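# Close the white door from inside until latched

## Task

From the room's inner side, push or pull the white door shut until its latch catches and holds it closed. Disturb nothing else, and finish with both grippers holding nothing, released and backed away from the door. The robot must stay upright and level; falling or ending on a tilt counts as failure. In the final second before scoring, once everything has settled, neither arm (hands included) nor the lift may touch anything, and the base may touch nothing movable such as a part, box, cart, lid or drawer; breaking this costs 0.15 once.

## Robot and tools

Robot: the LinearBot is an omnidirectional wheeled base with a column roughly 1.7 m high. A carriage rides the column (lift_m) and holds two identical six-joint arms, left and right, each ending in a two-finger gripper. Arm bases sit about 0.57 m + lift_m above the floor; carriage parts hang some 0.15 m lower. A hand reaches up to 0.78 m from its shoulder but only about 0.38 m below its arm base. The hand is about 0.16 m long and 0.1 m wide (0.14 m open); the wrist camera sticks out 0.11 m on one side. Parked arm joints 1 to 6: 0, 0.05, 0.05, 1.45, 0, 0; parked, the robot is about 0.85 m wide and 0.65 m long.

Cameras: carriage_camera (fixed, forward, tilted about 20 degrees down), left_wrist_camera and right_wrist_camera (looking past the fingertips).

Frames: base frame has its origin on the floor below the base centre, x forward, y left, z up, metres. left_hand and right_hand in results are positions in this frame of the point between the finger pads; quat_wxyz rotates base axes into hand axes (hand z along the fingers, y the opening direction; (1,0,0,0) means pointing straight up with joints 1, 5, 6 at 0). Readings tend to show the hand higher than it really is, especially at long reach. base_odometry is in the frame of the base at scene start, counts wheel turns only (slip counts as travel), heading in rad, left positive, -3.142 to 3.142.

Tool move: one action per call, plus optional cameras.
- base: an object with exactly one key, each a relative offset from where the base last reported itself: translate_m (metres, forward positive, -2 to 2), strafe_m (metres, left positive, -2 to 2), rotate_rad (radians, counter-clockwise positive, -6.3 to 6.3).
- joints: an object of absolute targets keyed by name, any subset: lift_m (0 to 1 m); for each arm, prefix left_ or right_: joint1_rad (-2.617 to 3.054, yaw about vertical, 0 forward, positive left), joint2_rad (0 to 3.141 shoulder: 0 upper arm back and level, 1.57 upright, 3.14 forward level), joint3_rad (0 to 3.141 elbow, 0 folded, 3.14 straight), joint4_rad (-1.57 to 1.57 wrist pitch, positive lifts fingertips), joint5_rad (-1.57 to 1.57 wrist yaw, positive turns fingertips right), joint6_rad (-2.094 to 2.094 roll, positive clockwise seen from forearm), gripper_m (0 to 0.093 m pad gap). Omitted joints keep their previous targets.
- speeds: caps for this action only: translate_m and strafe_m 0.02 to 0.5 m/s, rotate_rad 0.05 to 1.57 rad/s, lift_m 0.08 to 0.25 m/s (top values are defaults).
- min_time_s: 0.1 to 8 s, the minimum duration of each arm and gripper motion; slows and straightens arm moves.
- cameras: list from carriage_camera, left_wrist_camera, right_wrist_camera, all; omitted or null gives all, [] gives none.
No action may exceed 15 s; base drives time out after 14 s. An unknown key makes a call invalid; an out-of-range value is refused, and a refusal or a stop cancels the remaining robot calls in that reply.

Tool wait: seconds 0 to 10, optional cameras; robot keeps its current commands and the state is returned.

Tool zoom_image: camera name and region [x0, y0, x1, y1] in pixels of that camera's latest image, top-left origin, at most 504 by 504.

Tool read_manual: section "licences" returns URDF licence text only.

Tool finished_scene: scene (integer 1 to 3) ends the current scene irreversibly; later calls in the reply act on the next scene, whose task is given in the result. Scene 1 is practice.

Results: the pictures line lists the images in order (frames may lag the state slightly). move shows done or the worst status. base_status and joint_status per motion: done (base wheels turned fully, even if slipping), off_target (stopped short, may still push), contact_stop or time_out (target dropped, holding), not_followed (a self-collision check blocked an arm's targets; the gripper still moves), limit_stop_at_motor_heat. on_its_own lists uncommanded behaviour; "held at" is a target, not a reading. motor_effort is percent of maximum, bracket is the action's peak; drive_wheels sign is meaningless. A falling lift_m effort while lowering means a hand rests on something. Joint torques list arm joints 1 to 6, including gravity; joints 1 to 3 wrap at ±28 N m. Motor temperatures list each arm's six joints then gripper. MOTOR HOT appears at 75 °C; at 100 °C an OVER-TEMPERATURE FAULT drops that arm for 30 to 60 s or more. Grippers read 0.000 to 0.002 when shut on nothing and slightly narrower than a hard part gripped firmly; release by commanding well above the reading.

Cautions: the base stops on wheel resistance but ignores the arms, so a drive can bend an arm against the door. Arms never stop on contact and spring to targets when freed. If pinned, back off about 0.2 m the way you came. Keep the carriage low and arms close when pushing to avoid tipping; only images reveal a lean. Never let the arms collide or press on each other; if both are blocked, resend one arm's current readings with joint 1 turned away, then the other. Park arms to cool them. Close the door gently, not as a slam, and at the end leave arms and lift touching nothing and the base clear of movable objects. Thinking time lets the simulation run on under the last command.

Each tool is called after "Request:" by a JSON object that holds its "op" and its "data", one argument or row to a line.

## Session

Request:
{"op": "move", "data": {

}}

Scene clock: 0.00 s.
Joint torques (N m): no reading
Motor temperatures (°C): left_arm=[30 33 36 29 27 30 27] | right_arm=[31 33 34 29 29 29 31]
base_odometry: x=+0.000 y=+0.000 heading=+0.000
base_status: not commanded
joint_positions: lift_m=+0.300 left_joint1_rad=-0.004 left_joint2_rad=+0.044 left_joint3_rad=+0.038 left_joint4_rad=+1.478 left_joint5_rad=-0.003 left_joint6_rad=-0.042 left_gripper_m=+0.09396 right_joint1_rad=-0.020 right_joint2_rad=+0.054 right_joint3_rad=+0.039 right_joint4_rad=+1.497 right_joint5_rad=+0.020 right_joint6_rad=+0.048 right_gripper_m=+0.09396
joint_status: not commanded
motor_effort: lift_m=+18 drive_wheels=-1
left_hand: x=+0.2410 y=+0.2976 z=+1.3090 quat_wxyz=(+0.999, -0.002, +0.049, -0.023) (m; base frame)
right_hand: x=+0.2394 y=-0.3011 z=+1.3095 quat_wxyz=(+0.999, +0.011, +0.045, +0.013) (m; base frame)
pictures: carriage_camera, left_wrist_camera, right_wrist_camera
Images, in order (width x height): carriage_camera 672x504, left_wrist_camera 672x504, right_wrist_camera 672x504.

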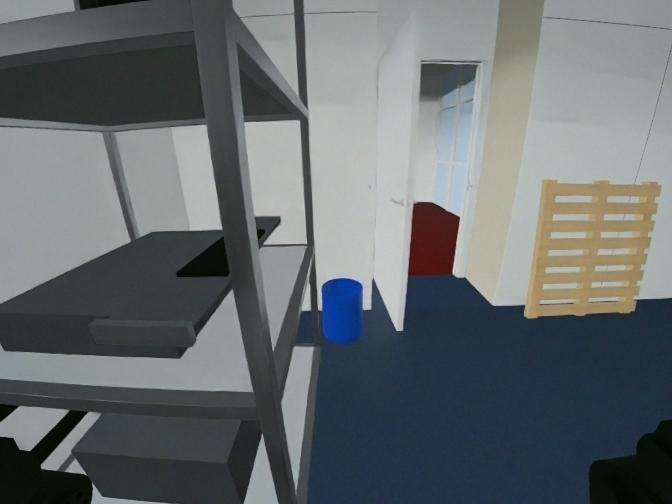

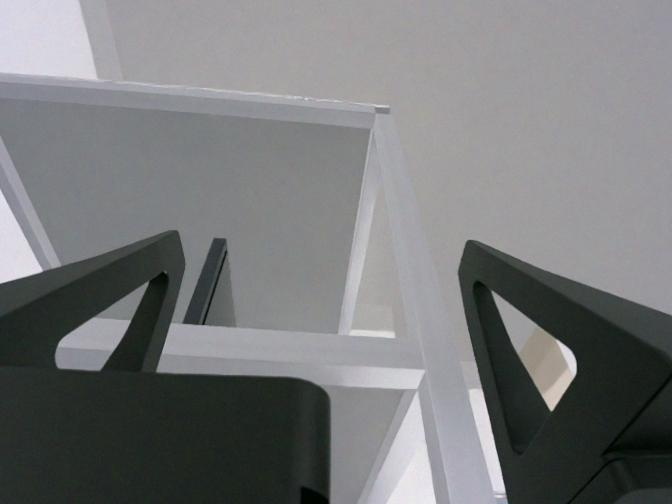

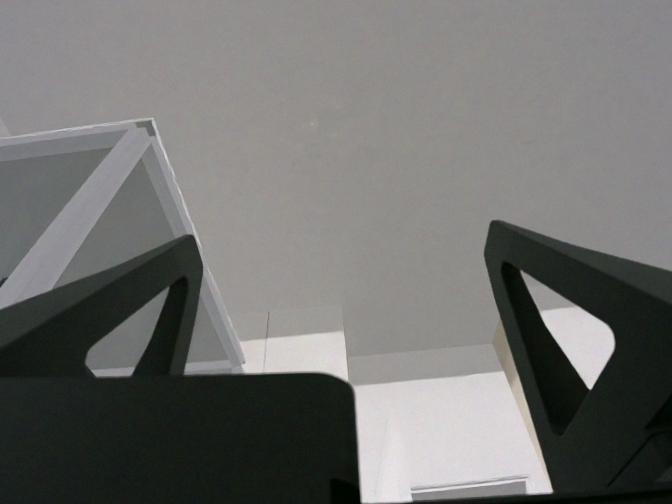

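Request:
{"op": "move", "data": {
  "base": {"strafe_m": -0.61},
  "joints": {"left_gripper_m": 0.0, "right_gripper_m": 0.0},
  "cameras": []
}}

Request:
{"op": "move", "data": {
  "base": {"translate_m": 0.7},
  "joints": {"lift_m": 0.42, "left_joint1_rad": 0, "left_joint2_rad": 2.094, "left_joint3_rad": 1.57, "left_joint4_rad": 0.524, "left_joint5_rad": 0, "left_joint6_rad": 0},
  "min_time_s": 3,
  "speeds": {"translate_m": 0.3},
  "cameras": ["carriage_camera","left_wrist_camera"]
}}

Scene clock: 10.77 s.
Joint torques (N m): left_arm=[-0.24 4.14 5.6 -0.17 0.11 0.05] | right_arm=[-0.18 3.9 5.81 -0.29 -0.1 -0.04]
Motor temperatures (°C): left_arm=[30 33 37 29 27 30 27] | right_arm=[31 33 34 29 29 29 31]
move: done
base_odometry: x=-0.001 y=-0.610 heading=-0.001
base_status: done
joint_positions: lift_m=+0.300 left_joint1_rad=-0.003 left_joint2_rad=+0.044 left_joint3_rad=+0.038 left_joint4_rad=+1.478 left_joint5_rad=-0.003 left_joint6_rad=-0.042 left_gripper_m=+0.00059 right_joint1_rad=-0.019 right_joint2_rad=+0.054 right_joint3_rad=+0.039 right_joint4_rad=+1.497 right_joint5_rad=+0.020 right_joint6_rad=+0.048 right_gripper_m=+0.00009
joint_status: all done
motor_effort: lift_m=+18(18) drive_wheels=-4(20)
left_hand: x=+0.2410 y=+0.2976 z=+1.3090 quat_wxyz=(+0.999, -0.002, +0.049, -0.022) (m; base frame)
right_hand: x=+0.2394 y=-0.3010 z=+1.3095 quat_wxyz=(+0.999, +0.011, +0.045, +0.014) (m; base frame)
pictures: none
No camera images: "cameras" was empty.

Scene clock: 14.67 s.
Joint torques (N m): left_arm=[0.1 -12.05 9.66 1.82 0.11 0.18] | right_arm=[-0.12 3.97 5.78 -0.26 -0.1 -0.04]
Motor temperatures (°C): left_arm=[30 34 38 30 27 30 27] | right_arm=[31 33 34 29 29 29 31]
move: done
base_odometry: x=+0.699 y=-0.611 heading=-0.001
base_status: done
joint_positions: lift_m=+0.420 left_joint1_rad=-0.003 left_joint2_rad=+2.085 left_joint3_rad=+1.542 left_joint4_rad=+0.533 left_joint5_rad=-0.003 left_joint6_rad=-0.011 left_gripper_m=+0.00059 right_joint1_rad=-0.019 right_joint2_rad=+0.054 right_joint3_rad=+0.039 right_joint4_rad=+1.497 right_joint5_rad=+0.020 right_joint6_rad=+0.048 right_gripper_m=+0.00009
joint_status: all done
motor_effort: lift_m=+17(22) drive_wheels=+0(15)
left_hand: x=+0.8515 y=+0.2956 z=+1.2665 quat_wxyz=(+0.704, -0.004, +0.711, -0.004) (m; base frame)
right_hand: x=+0.2394 y=-0.3010 z=+1.4296 quat_wxyz=(+0.999, +0.011, +0.044, +0.014) (m; base frame)
pictures: carriage_camera, left_wrist_camera
Images, in order (width x height): carriage_camera 672x504, left_wrist_camera 672x504.

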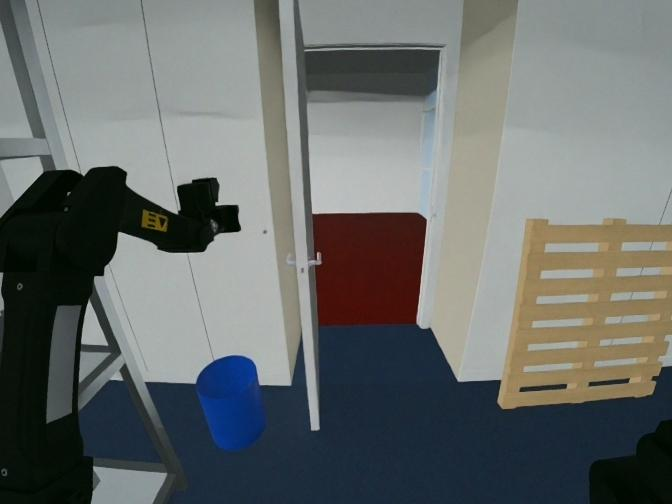

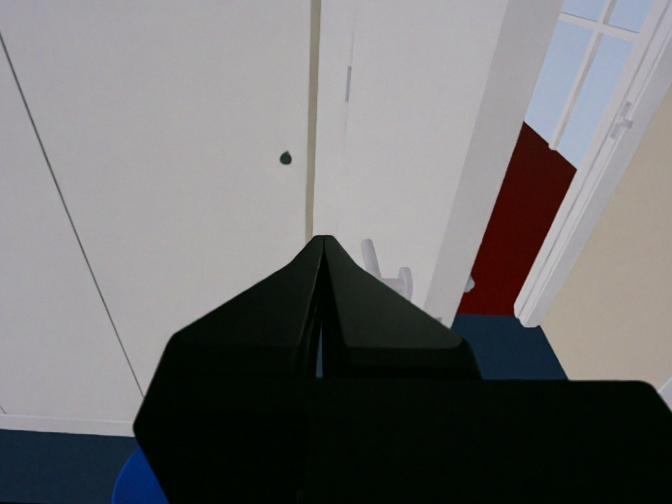

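Request:
{"op": "move", "data": {
  "base": {"translate_m": 0.47},
  "speeds": {"translate_m": 0.25},
  "cameras": []
}}

Request:
{"op": "move", "data": {
  "base": {"strafe_m": -0.37},
  "speeds": {"strafe_m": 0.15},
  "cameras": ["carriage_camera","left_wrist_camera"]
}}

Request:
{"op": "move", "data": {
  "base": {"translate_m": 0.12},
  "speeds": {"translate_m": 0.15},
  "cameras": []
}}

Request:
{"op": "move", "data": {
  "base": {"strafe_m": -0.24},
  "speeds": {"strafe_m": 0.15},
  "cameras": ["carriage_camera"]
}}

Scene clock: 27.20 s.
Joint torques (N m): left_arm=[0.2 -12.04 9.7 1.87 0.16 0.18] | right_arm=[-0.21 3.95 5.78 -0.29 -0.11 -0.05]
Motor temperatures (°C): left_arm=[30 39 42 34 27 30 27] | right_arm=[31 34 35 29 29 29 31]
move: done
base_odometry: x=+1.169 y=-0.612 heading=-0.001
base_status: done
joint_positions: lift_m=+0.420 left_joint1_rad=-0.003 left_joint2_rad=+2.085 left_joint3_rad=+1.542 left_joint4_rad=+0.530 left_joint5_rad=-0.003 left_joint6_rad=-0.011 left_gripper_m=+0.00059 right_joint1_rad=-0.019 right_joint2_rad=+0.054 right_joint3_rad=+0.039 right_joint4_rad=+1.497 right_joint5_rad=+0.020 right_joint6_rad=+0.048 right_gripper_m=+0.00009
joint_status: not commanded
motor_effort: lift_m=+17(18) drive_wheels=+2(13)
left_hand: x=+0.8515 y=+0.2956 z=+1.2657 quat_wxyz=(+0.702, -0.004, +0.712, -0.004) (m; base frame)
right_hand: x=+0.2394 y=-0.3010 z=+1.4296 quat_wxyz=(+0.999, +0.011, +0.044, +0.014) (m; base frame)
pictures: none
No camera images: "cameras" was empty.

Scene clock: 30.70 s.
Joint torques (N m): left_arm=[-0.21 -12.14 9.44 1.88 0.25 0.04] | right_arm=[-0.13 3.96 5.76 -0.3 -0.09 -0.05]
Motor temperatures (°C): left_arm=[30 40 42 34 28 30 27] | right_arm=[31 34 35 29 29 29 31]
move: done
base_odometry: x=+1.169 y=-0.982 heading=-0.001
base_status: done
joint_positions: lift_m=+0.420 left_joint1_rad=+0.000 left_joint2_rad=+2.085 left_joint3_rad=+1.543 left_joint4_rad=+0.529 left_joint5_rad=-0.012 left_joint6_rad=+0.002 left_gripper_m=+0.00058 right_joint1_rad=-0.019 right_joint2_rad=+0.054 right_joint3_rad=+0.039 right_joint4_rad=+1.497 right_joint5_rad=+0.020 right_joint6_rad=+0.048 right_gripper_m=+0.00009
joint_status: not commanded
motor_effort: lift_m=+17(18) drive_wheels=+1(12)
left_hand: x=+0.8516 y=+0.2993 z=+1.2664 quat_wxyz=(+0.703, -0.004, +0.711, +0.005) (m; base frame)
right_hand: x=+0.2394 y=-0.3010 z=+1.4296 quat_wxyz=(+0.999, +0.011, +0.044, +0.014) (m; base frame)
pictures: carriage_camera, left_wrist_camera
Images, in order (width x height): carriage_camera 672x504, left_wrist_camera 672x504.

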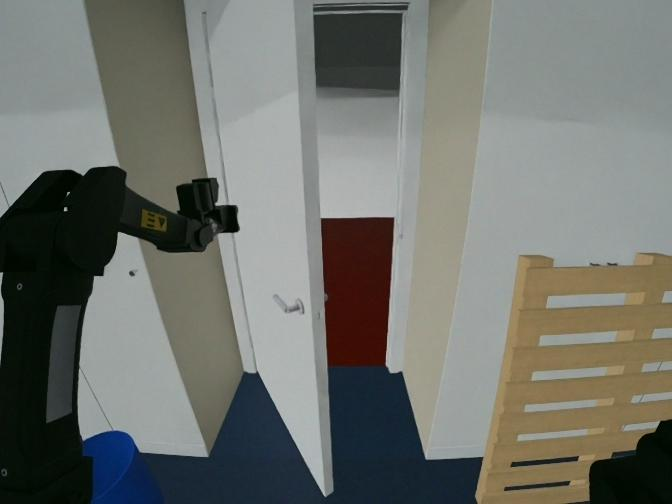

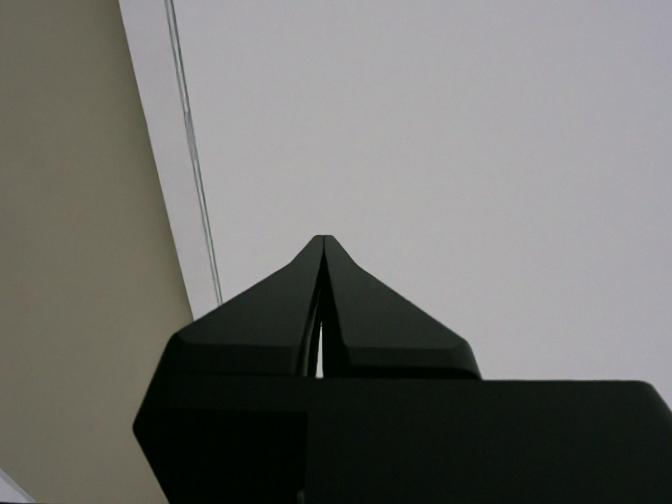

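Scene clock: 32.50 s.
Joint torques (N m): left_arm=[-0.17 -12.25 9.25 1.97 0.2 0.03] | right_arm=[-0.2 3.93 5.82 -0.33 -0.1 -0.06]
Motor temperatures (°C): left_arm=[30 40 43 34 28 30 27] | right_arm=[31 34 35 29 29 29 31]
move: done
base_odometry: x=+1.289 y=-0.982 heading=-0.002
base_status: done
joint_positions: lift_m=+0.420 left_joint1_rad=+0.000 left_joint2_rad=+2.086 left_joint3_rad=+1.543 left_joint4_rad=+0.528 left_joint5_rad=-0.012 left_joint6_rad=+0.002 left_gripper_m=+0.00058 right_joint1_rad=-0.019 right_joint2_rad=+0.054 right_joint3_rad=+0.039 right_joint4_rad=+1.497 right_joint5_rad=+0.020 right_joint6_rad=+0.048 right_gripper_m=+0.00009
joint_status: not commanded
motor_effort: lift_m=+18(18) drive_wheels=+4(14)
left_hand: x=+0.8518 y=+0.2993 z=+1.2653 quat_wxyz=(+0.702, -0.003, +0.712, +0.005) (m; base frame)
right_hand: x=+0.2394 y=-0.3010 z=+1.4296 quat_wxyz=(+0.999, +0.011, +0.045, +0.014) (m; base frame)
pictures: none
No camera images: "cameras" was empty.

Scene clock: 35.13 s.
Joint torques (N m): left_arm=[-0.25 -12.26 9.46 1.93 0.21 0.01] | right_arm=[-0.03 4.01 5.81 -0.29 -0.1 -0.04]
Motor temperatures (°C): left_arm=[30 41 43 35 28 30 27] | right_arm=[31 34 35 29 29 29 31]
move: done
base_odometry: x=+1.289 y=-1.222 heading=-0.002
base_status: done
joint_positions: lift_m=+0.420 left_joint1_rad=+0.000 left_joint2_rad=+2.086 left_joint3_rad=+1.543 left_joint4_rad=+0.528 left_joint5_rad=-0.011 left_joint6_rad=+0.002 left_gripper_m=+0.00058 right_joint1_rad=-0.019 right_joint2_rad=+0.054 right_joint3_rad=+0.039 right_joint4_rad=+1.497 right_joint5_rad=+0.020 right_joint6_rad=+0.048 right_gripper_m=+0.00009
joint_status: not commanded
motor_effort: lift_m=+17(18) drive_wheels=-1(12)
left_hand: x=+0.8518 y=+0.2988 z=+1.2653 quat_wxyz=(+0.702, -0.003, +0.712, +0.004) (m; base frame)
right_hand: x=+0.2394 y=-0.3010 z=+1.4296 quat_wxyz=(+0.999, +0.011, +0.045, +0.014) (m; base frame)
pictures: carriage_camera
Images, in order (width x height): carriage_camera 672x504.

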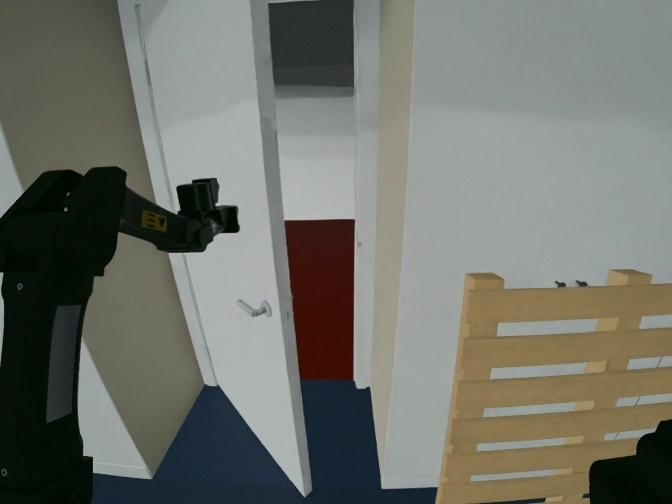

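Request:
{"op": "move", "data": {
  "base": {"translate_m": 0.22},
  "speeds": {"translate_m": 0.15},
  "cameras": []
}}

Request:
{"op": "move", "data": {
  "base": {"translate_m": -0.22},
  "speeds": {"translate_m": 0.25},
  "cameras": []
}}

Request:
{"op": "move", "data": {
  "base": {"strafe_m": 0.3},
  "joints": {"left_joint1_rad": 0, "left_joint2_rad": 0.05, "left_joint3_rad": 0.05, "left_joint4_rad": 1.45},
  "min_time_s": 2,
  "cameras": []
}}

Request:
{"op": "move", "data": {
  "joints": {"right_joint1_rad": 0.22, "right_joint2_rad": 2.094, "right_joint3_rad": 1.57, "right_joint4_rad": 0.524, "right_joint5_rad": 0.22, "right_joint6_rad": 0},
  "min_time_s": 2,
  "cameras": ["carriage_camera", "right_wrist_camera"]
}}

Scene clock: 52.07 s.
Joint torques (N m): left_arm=[-0.49 -12.18 9.43 1.98 0.27 0.03] | right_arm=[-0.16 3.96 5.78 -0.26 -0.11 -0.06]
Motor temperatures (°C): left_arm=[30 45 45 36 28 30 28] | right_arm=[31 34 36 29 29 29 31]
move: done
base_odometry: x=+1.509 y=-1.223 heading=-0.002
base_status: done
joint_positions: lift_m=+0.420 left_joint1_rad=+0.004 left_joint2_rad=+2.086 left_joint3_rad=+1.543 left_joint4_rad=+0.527 left_joint5_rad=-0.014 left_joint6_rad=+0.002 left_gripper_m=+0.00057 right_joint1_rad=-0.019 right_joint2_rad=+0.054 right_joint3_rad=+0.039 right_joint4_rad=+1.497 right_joint5_rad=+0.020 right_joint6_rad=+0.048 right_gripper_m=+0.00009
joint_status: not commanded
motor_effort: lift_m=+18(18) drive_wheels=+5(13)
left_hand: x=+0.8518 y=+0.3019 z=+1.2650 quat_wxyz=(+0.701, -0.006, +0.713, +0.007) (m; base frame)
right_hand: x=+0.2394 y=-0.3010 z=+1.4296 quat_wxyz=(+0.999, +0.011, +0.044, +0.014) (m; base frame)
pictures: none
No camera images: "cameras" was empty.

Scene clock: 54.23 s.
Joint torques (N m): left_arm=[-0.46 -12.4 9.25 1.93 0.22 0.02] | right_arm=[-0.23 3.93 5.87 -0.33 -0.09 -0.05]
Motor temperatures (°C): left_arm=[30 46 45 36 28 30 28] | right_arm=[31 34 36 29 29 29 31]
move: done
base_odometry: x=+1.289 y=-1.222 heading=-0.002
base_status: done
joint_positions: lift_m=+0.420 left_joint1_rad=+0.004 left_joint2_rad=+2.086 left_joint3_rad=+1.544 left_joint4_rad=+0.526 left_joint5_rad=-0.014 left_joint6_rad=+0.002 left_gripper_m=+0.00057 right_joint1_rad=-0.019 right_joint2_rad=+0.054 right_joint3_rad=+0.039 right_joint4_rad=+1.497 right_joint5_rad=+0.020 right_joint6_rad=+0.048 right_gripper_m=+0.00009
joint_status: not commanded
motor_effort: lift_m=+18(18) drive_wheels=+2(10)
left_hand: x=+0.8519 y=+0.3019 z=+1.2653 quat_wxyz=(+0.702, -0.006, +0.712, +0.007) (m; base frame)
right_hand: x=+0.2394 y=-0.3010 z=+1.4296 quat_wxyz=(+0.999, +0.011, +0.044, +0.014) (m; base frame)
pictures: none
No camera images: "cameras" was empty.

Scene clock: 56.90 s.
Joint torques (N m): left_arm=[-0.09 3.12 4.71 0.1 0.21 0] | right_arm=[-0.05 3.97 5.81 -0.3 -0.1 -0.05]
Motor temperatures (°C): left_arm=[30 45 44 36 28 30 28] | right_arm=[31 34 36 29 29 29 31]
move: done
base_odometry: x=+1.289 y=-0.922 heading=-0.002
base_status: done
joint_positions: lift_m=+0.420 left_joint1_rad=+0.000 left_joint2_rad=+0.057 left_joint3_rad=+0.058 left_joint4_rad=+1.434 left_joint5_rad=-0.010 left_joint6_rad=+0.002 left_gripper_m=+0.00057 right_joint1_rad=-0.020 right_joint2_rad=+0.054 right_joint3_rad=+0.039 right_joint4_rad=+1.497 right_joint5_rad=+0.020 right_joint6_rad=+0.048 right_gripper_m=+0.00009
joint_status: all done
motor_effort: lift_m=+17(18) drive_wheels=-1(13)
left_hand: x=+0.2498 y=+0.2989 z=+1.4331 quat_wxyz=(+0.998, -0.005, +0.068, +0.001) (m; base frame)
right_hand: x=+0.2394 y=-0.3010 z=+1.4295 quat_wxyz=(+0.999, +0.011, +0.044, +0.014) (m; base frame)
pictures: none
No camera images: "cameras" was empty.

Scene clock: 59.23 s.
Joint torques (N m): left_arm=[-0.08 2.96 4.62 0.06 0.22 0.04] | right_arm=[0.55 -11.47 10.33 2.18 0.06 -0.13]
Motor temperatures (°C): left_arm=[30 44 44 35 28 30 28] | right_arm=[31 34 36 30 29 29 31]
move: done
base_odometry: x=+1.289 y=-0.922 heading=-0.002
base_status: not commanded
joint_positions: lift_m=+0.420 left_joint1_rad=+0.000 left_joint2_rad=+0.057 left_joint3_rad=+0.058 left_joint4_rad=+1.437 left_joint5_rad=-0.010 left_joint6_rad=+0.002 left_gripper_m=+0.00057 right_joint1_rad=+0.213 right_joint2_rad=+2.085 right_joint3_rad=+1.542 right_joint4_rad=+0.532 right_joint5_rad=+0.206 right_joint6_rad=+0.009 right_gripper_m=+0.00009
joint_status: all done
motor_effort: lift_m=+18(18) drive_wheels=+2(4)
left_hand: x=+0.2492 y=+0.2989 z=+1.4331 quat_wxyz=(+0.998, -0.005, +0.067, +0.001) (m; base frame)
right_hand: x=+0.8411 y=-0.1975 z=+1.2664 quat_wxyz=(+0.704, +0.000, +0.711, +0.005) (m; base frame)
pictures: carriage_camera, right_wrist_camera
Images, in order (width x height): carriage_camera 672x504, right_wrist_camera 672x504.

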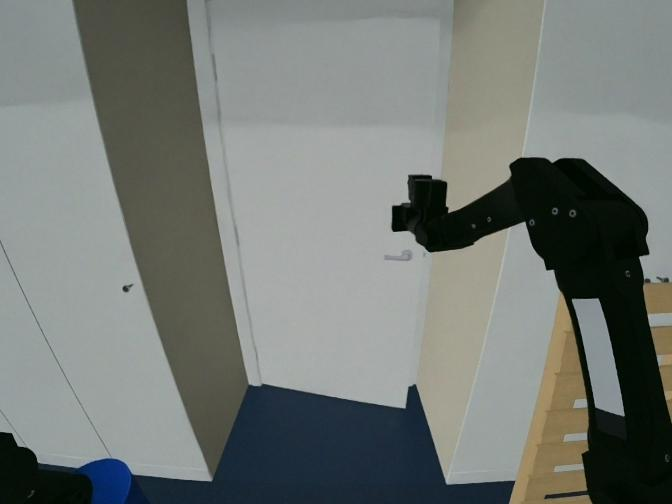

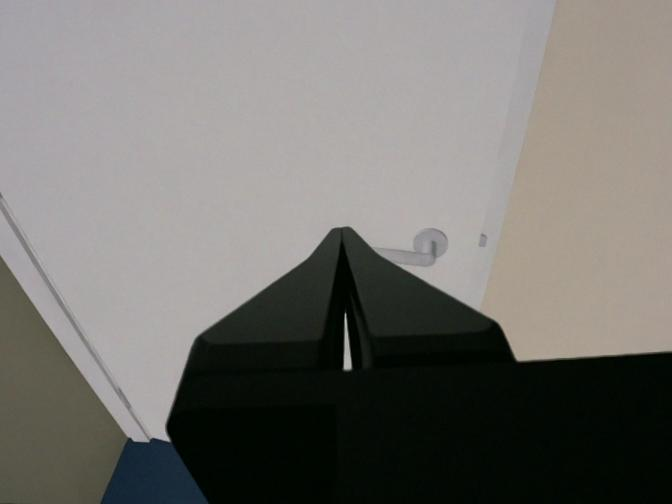

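Request:
{"op": "move", "data": {
  "base": {"translate_m": 0.47},
  "speeds": {"translate_m": 0.15},
  "cameras": []
}}

Request:
{"op": "move", "data": {
  "base": {"translate_m": 0.14},
  "speeds": {"translate_m": 0.08},
  "cameras": ["carriage_camera"]
}}

Scene clock: 69.30 s.
Joint torques (N m): left_arm=[-0.1 3.19 4.62 -0.08 0.21 0.03] | right_arm=[-0.27 -11.23 10.33 2.23 0.05 -0.12]
Motor temperatures (°C): left_arm=[30 41 43 33 28 30 28] | right_arm=[31 37 37 32 29 29 31]
move: done
base_odometry: x=+1.759 y=-0.923 heading=-0.001
base_status: done
joint_positions: lift_m=+0.420 left_joint1_rad=+0.000 left_joint2_rad=+0.056 left_joint3_rad=+0.057 left_joint4_rad=+1.445 left_joint5_rad=-0.010 left_joint6_rad=+0.002 left_gripper_m=+0.00057 right_joint1_rad=+0.221 right_joint2_rad=+2.082 right_joint3_rad=+1.542 right_joint4_rad=+0.525 right_joint5_rad=+0.209 right_joint6_rad=+0.007 right_gripper_m=+0.00009
joint_status: not commanded
motor_effort: lift_m=+18(18) drive_wheels=+3(14)
left_hand: x=+0.2468 y=+0.2989 z=+1.4332 quat_wxyz=(+0.998, -0.005, +0.062, +0.001) (m; base frame)
right_hand: x=+0.8398 y=-0.1931 z=+1.2664 quat_wxyz=(+0.702, -0.003, +0.712, +0.006) (m; base frame)
pictures: none
No camera images: "cameras" was empty.

Scene clock: 71.67 s.
Joint torques (N m): left_arm=[-0.01 3.38 4.66 -0.13 0.18 0.04] | right_arm=[-7.75 2.07 14.12 5.57 -2.17 -0.11]
Motor temperatures (°C): left_arm=[30 41 42 33 28 30 28] | right_arm=[31 38 37 34 30 29 31]
move: done
base_odometry: x=+1.899 y=-0.923 heading=-0.002
base_status: done
joint_positions: lift_m=+0.420 left_joint1_rad=+0.000 left_joint2_rad=+0.055 left_joint3_rad=+0.056 left_joint4_rad=+1.449 left_joint5_rad=-0.009 left_joint6_rad=+0.002 left_gripper_m=+0.00057 right_joint1_rad=+0.301 right_joint2_rad=+1.943 right_joint3_rad=+1.504 right_joint4_rad=+0.217 right_joint5_rad=+0.451 right_joint6_rad=+0.007 right_gripper_m=+0.00006
joint_status: not commanded
motor_effort: lift_m=+18(18) drive_wheels=+16(22)
left_hand: x=+0.2460 y=+0.2988 z=+1.4331 quat_wxyz=(+0.998, -0.005, +0.060, +0.001) (m; base frame)
right_hand: x=+0.7973 y=-0.1947 z=+1.2600 quat_wxyz=(+0.628, +0.026, +0.774, -0.079) (m; base frame)
pictures: carriage_camera
Images, in order (width x height): carriage_camera 672x504.

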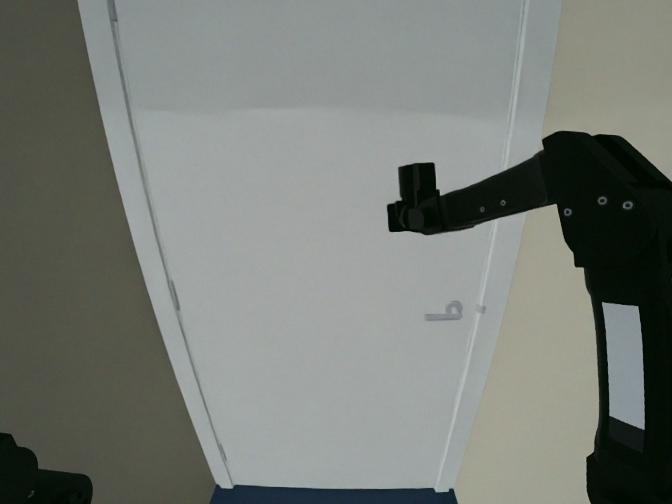

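Same press as before; add the extra push, then back away.

Request:
{"op": "move", "data": {
  "base": {"translate_m": 0.04},
  "speeds": {"translate_m": 0.08},
  "cameras": ["carriage_camera"]
}}

Request:
{"op": "move", "data": {
  "base": {"translate_m": -0.3},
  "speeds": {"translate_m": 0.15},
  "cameras": []
}}

Request:
{"op": "move", "data": {
  "base": {"translate_m": -0.2},
  "joints": {"right_joint1_rad": 0, "right_joint2_rad": 0.05, "right_joint3_rad": 0.05, "right_joint4_rad": 1.45, "right_joint5_rad": 0},
  "min_time_s": 2,
  "cameras": ["carriage_camera"]
}}

Request:
{"op": "zoom_image", "data": {
  "camera": "carriage_camera",
  "region": [200, 180, 480, 460]
}}

Scene clock: 80.00 s.
Joint torques (N m): left_arm=[-0.1 3.29 4.68 -0.1 0.21 0.03] | right_arm=[-13.03 9.78 14.06 7.68 -3.37 -0.1]
Motor temperatures (°C): left_arm=[30 39 42 32 28 30 28] | right_arm=[32 37 39 51 32 29 31]
move: done
base_odometry: x=+1.938 y=-0.923 heading=-0.003
base_status: done
joint_positions: lift_m=+0.420 left_joint1_rad=+0.000 left_joint2_rad=+0.055 left_joint3_rad=+0.056 left_joint4_rad=+1.450 left_joint5_rad=-0.009 left_joint6_rad=+0.002 left_gripper_m=+0.00057 right_joint1_rad=+0.358 right_joint2_rad=+1.862 right_joint3_rad=+1.504 right_joint4_rad=-0.022 right_joint5_rad=+0.585 right_joint6_rad=+0.007 right_gripper_m=+0.00006
joint_status: not commanded
motor_effort: lift_m=+18(18) drive_wheels=+23(29)
left_hand: x=+0.2456 y=+0.2988 z=+1.4332 quat_wxyz=(+0.998, -0.005, +0.059, +0.001) (m; base frame)
right_hand: x=+0.7617 y=-0.1942 z=+1.2568 quat_wxyz=(+0.571, +0.021, +0.809, -0.138) (m; base frame)
pictures: carriage_camera
Images, in order (width x height): carriage_camera 672x504.

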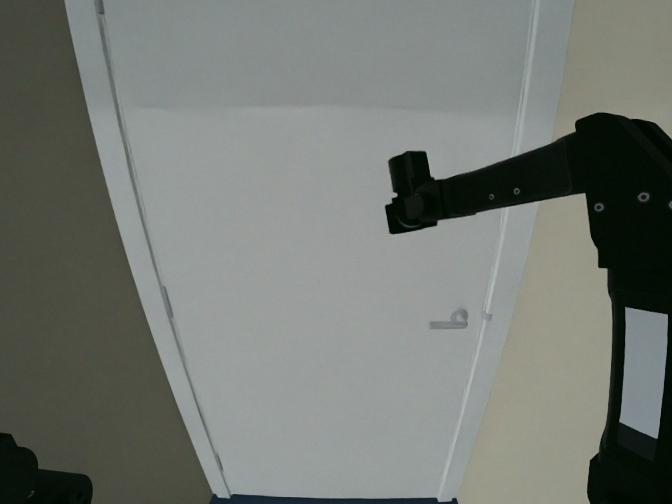

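Scene clock: 82.97 s.
Joint torques (N m): left_arm=[-0.09 3.45 4.9 -0.11 0.18 0.02] | right_arm=[-0.03 -11.82 10.29 2.35 -0.2 -0.13]
Motor temperatures (°C): left_arm=[30 39 42 32 28 30 28] | right_arm=[32 38 39 51 32 29 31]
move: done
base_odometry: x=+1.638 y=-0.922 heading=-0.003
base_status: done
joint_positions: lift_m=+0.420 left_joint1_rad=+0.000 left_joint2_rad=+0.055 left_joint3_rad=+0.055 left_joint4_rad=+1.450 left_joint5_rad=-0.009 left_joint6_rad=+0.002 left_gripper_m=+0.00057 right_joint1_rad=+0.218 right_joint2_rad=+2.088 right_joint3_rad=+1.543 right_joint4_rad=+0.515 right_joint5_rad=+0.232 right_joint6_rad=+0.007 right_gripper_m=+0.00008
joint_status: not commanded
motor_effort: lift_m=+17(18) drive_wheels=+3(22)
left_hand: x=+0.2461 y=+0.2988 z=+1.4328 quat_wxyz=(+0.998, -0.005, +0.060, +0.001) (m; base frame)
right_hand: x=+0.8410 y=-0.1990 z=+1.2606 quat_wxyz=(+0.697, +0.005, +0.717, -0.005) (m; base frame)
pictures: none
No camera images: "cameras" was empty.

Scene clock: 85.30 s.
Joint torques (N m): left_arm=[-0.17 3.36 4.9 -0.09 0.22 0.04] | right_arm=[-0.9 3.1 4.77 -0.06 -0.22 -0.13]
Motor temperatures (°C): left_arm=[30 39 42 32 28 30 28] | right_arm=[32 39 39 49 32 29 31]
move: done
base_odometry: x=+1.438 y=-0.922 heading=-0.003
base_status: done
joint_positions: lift_m=+0.420 left_joint1_rad=+0.000 left_joint2_rad=+0.055 left_joint3_rad=+0.055 left_joint4_rad=+1.451 left_joint5_rad=-0.009 left_joint6_rad=+0.002 left_gripper_m=+0.00057 right_joint1_rad=+0.009 right_joint2_rad=+0.058 right_joint3_rad=+0.058 right_joint4_rad=+1.438 right_joint5_rad=+0.013 right_joint6_rad=+0.007 right_gripper_m=+0.00008
joint_status: all done
motor_effort: lift_m=+17(18) drive_wheels=+0(14)
left_hand: x=+0.2460 y=+0.2988 z=+1.4328 quat_wxyz=(+0.998, -0.005, +0.060, +0.001) (m; base frame)
right_hand: x=+0.2491 y=-0.2992 z=+1.4333 quat_wxyz=(+0.998, +0.007, +0.066, +0.007) (m; base frame)
pictures: carriage_camera
Images, in order (width x height): carriage_camera 672x504.

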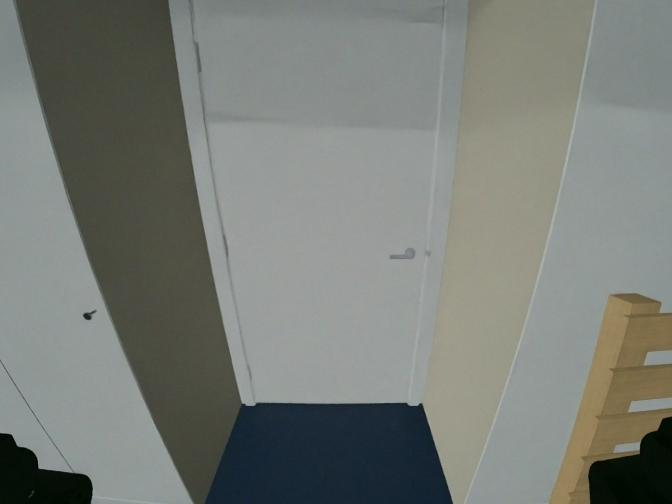

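Scaled by 1.800 from the camera's 672x504 image, which has a finer 960x720 frame.

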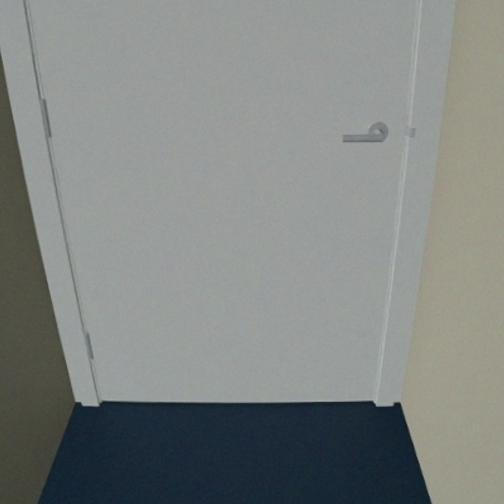

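Identical to the success.

Request:
{"op": "finished_scene", "data": {
  "scene": 2,
  "done": true
}}

The scene is finished: the task was done.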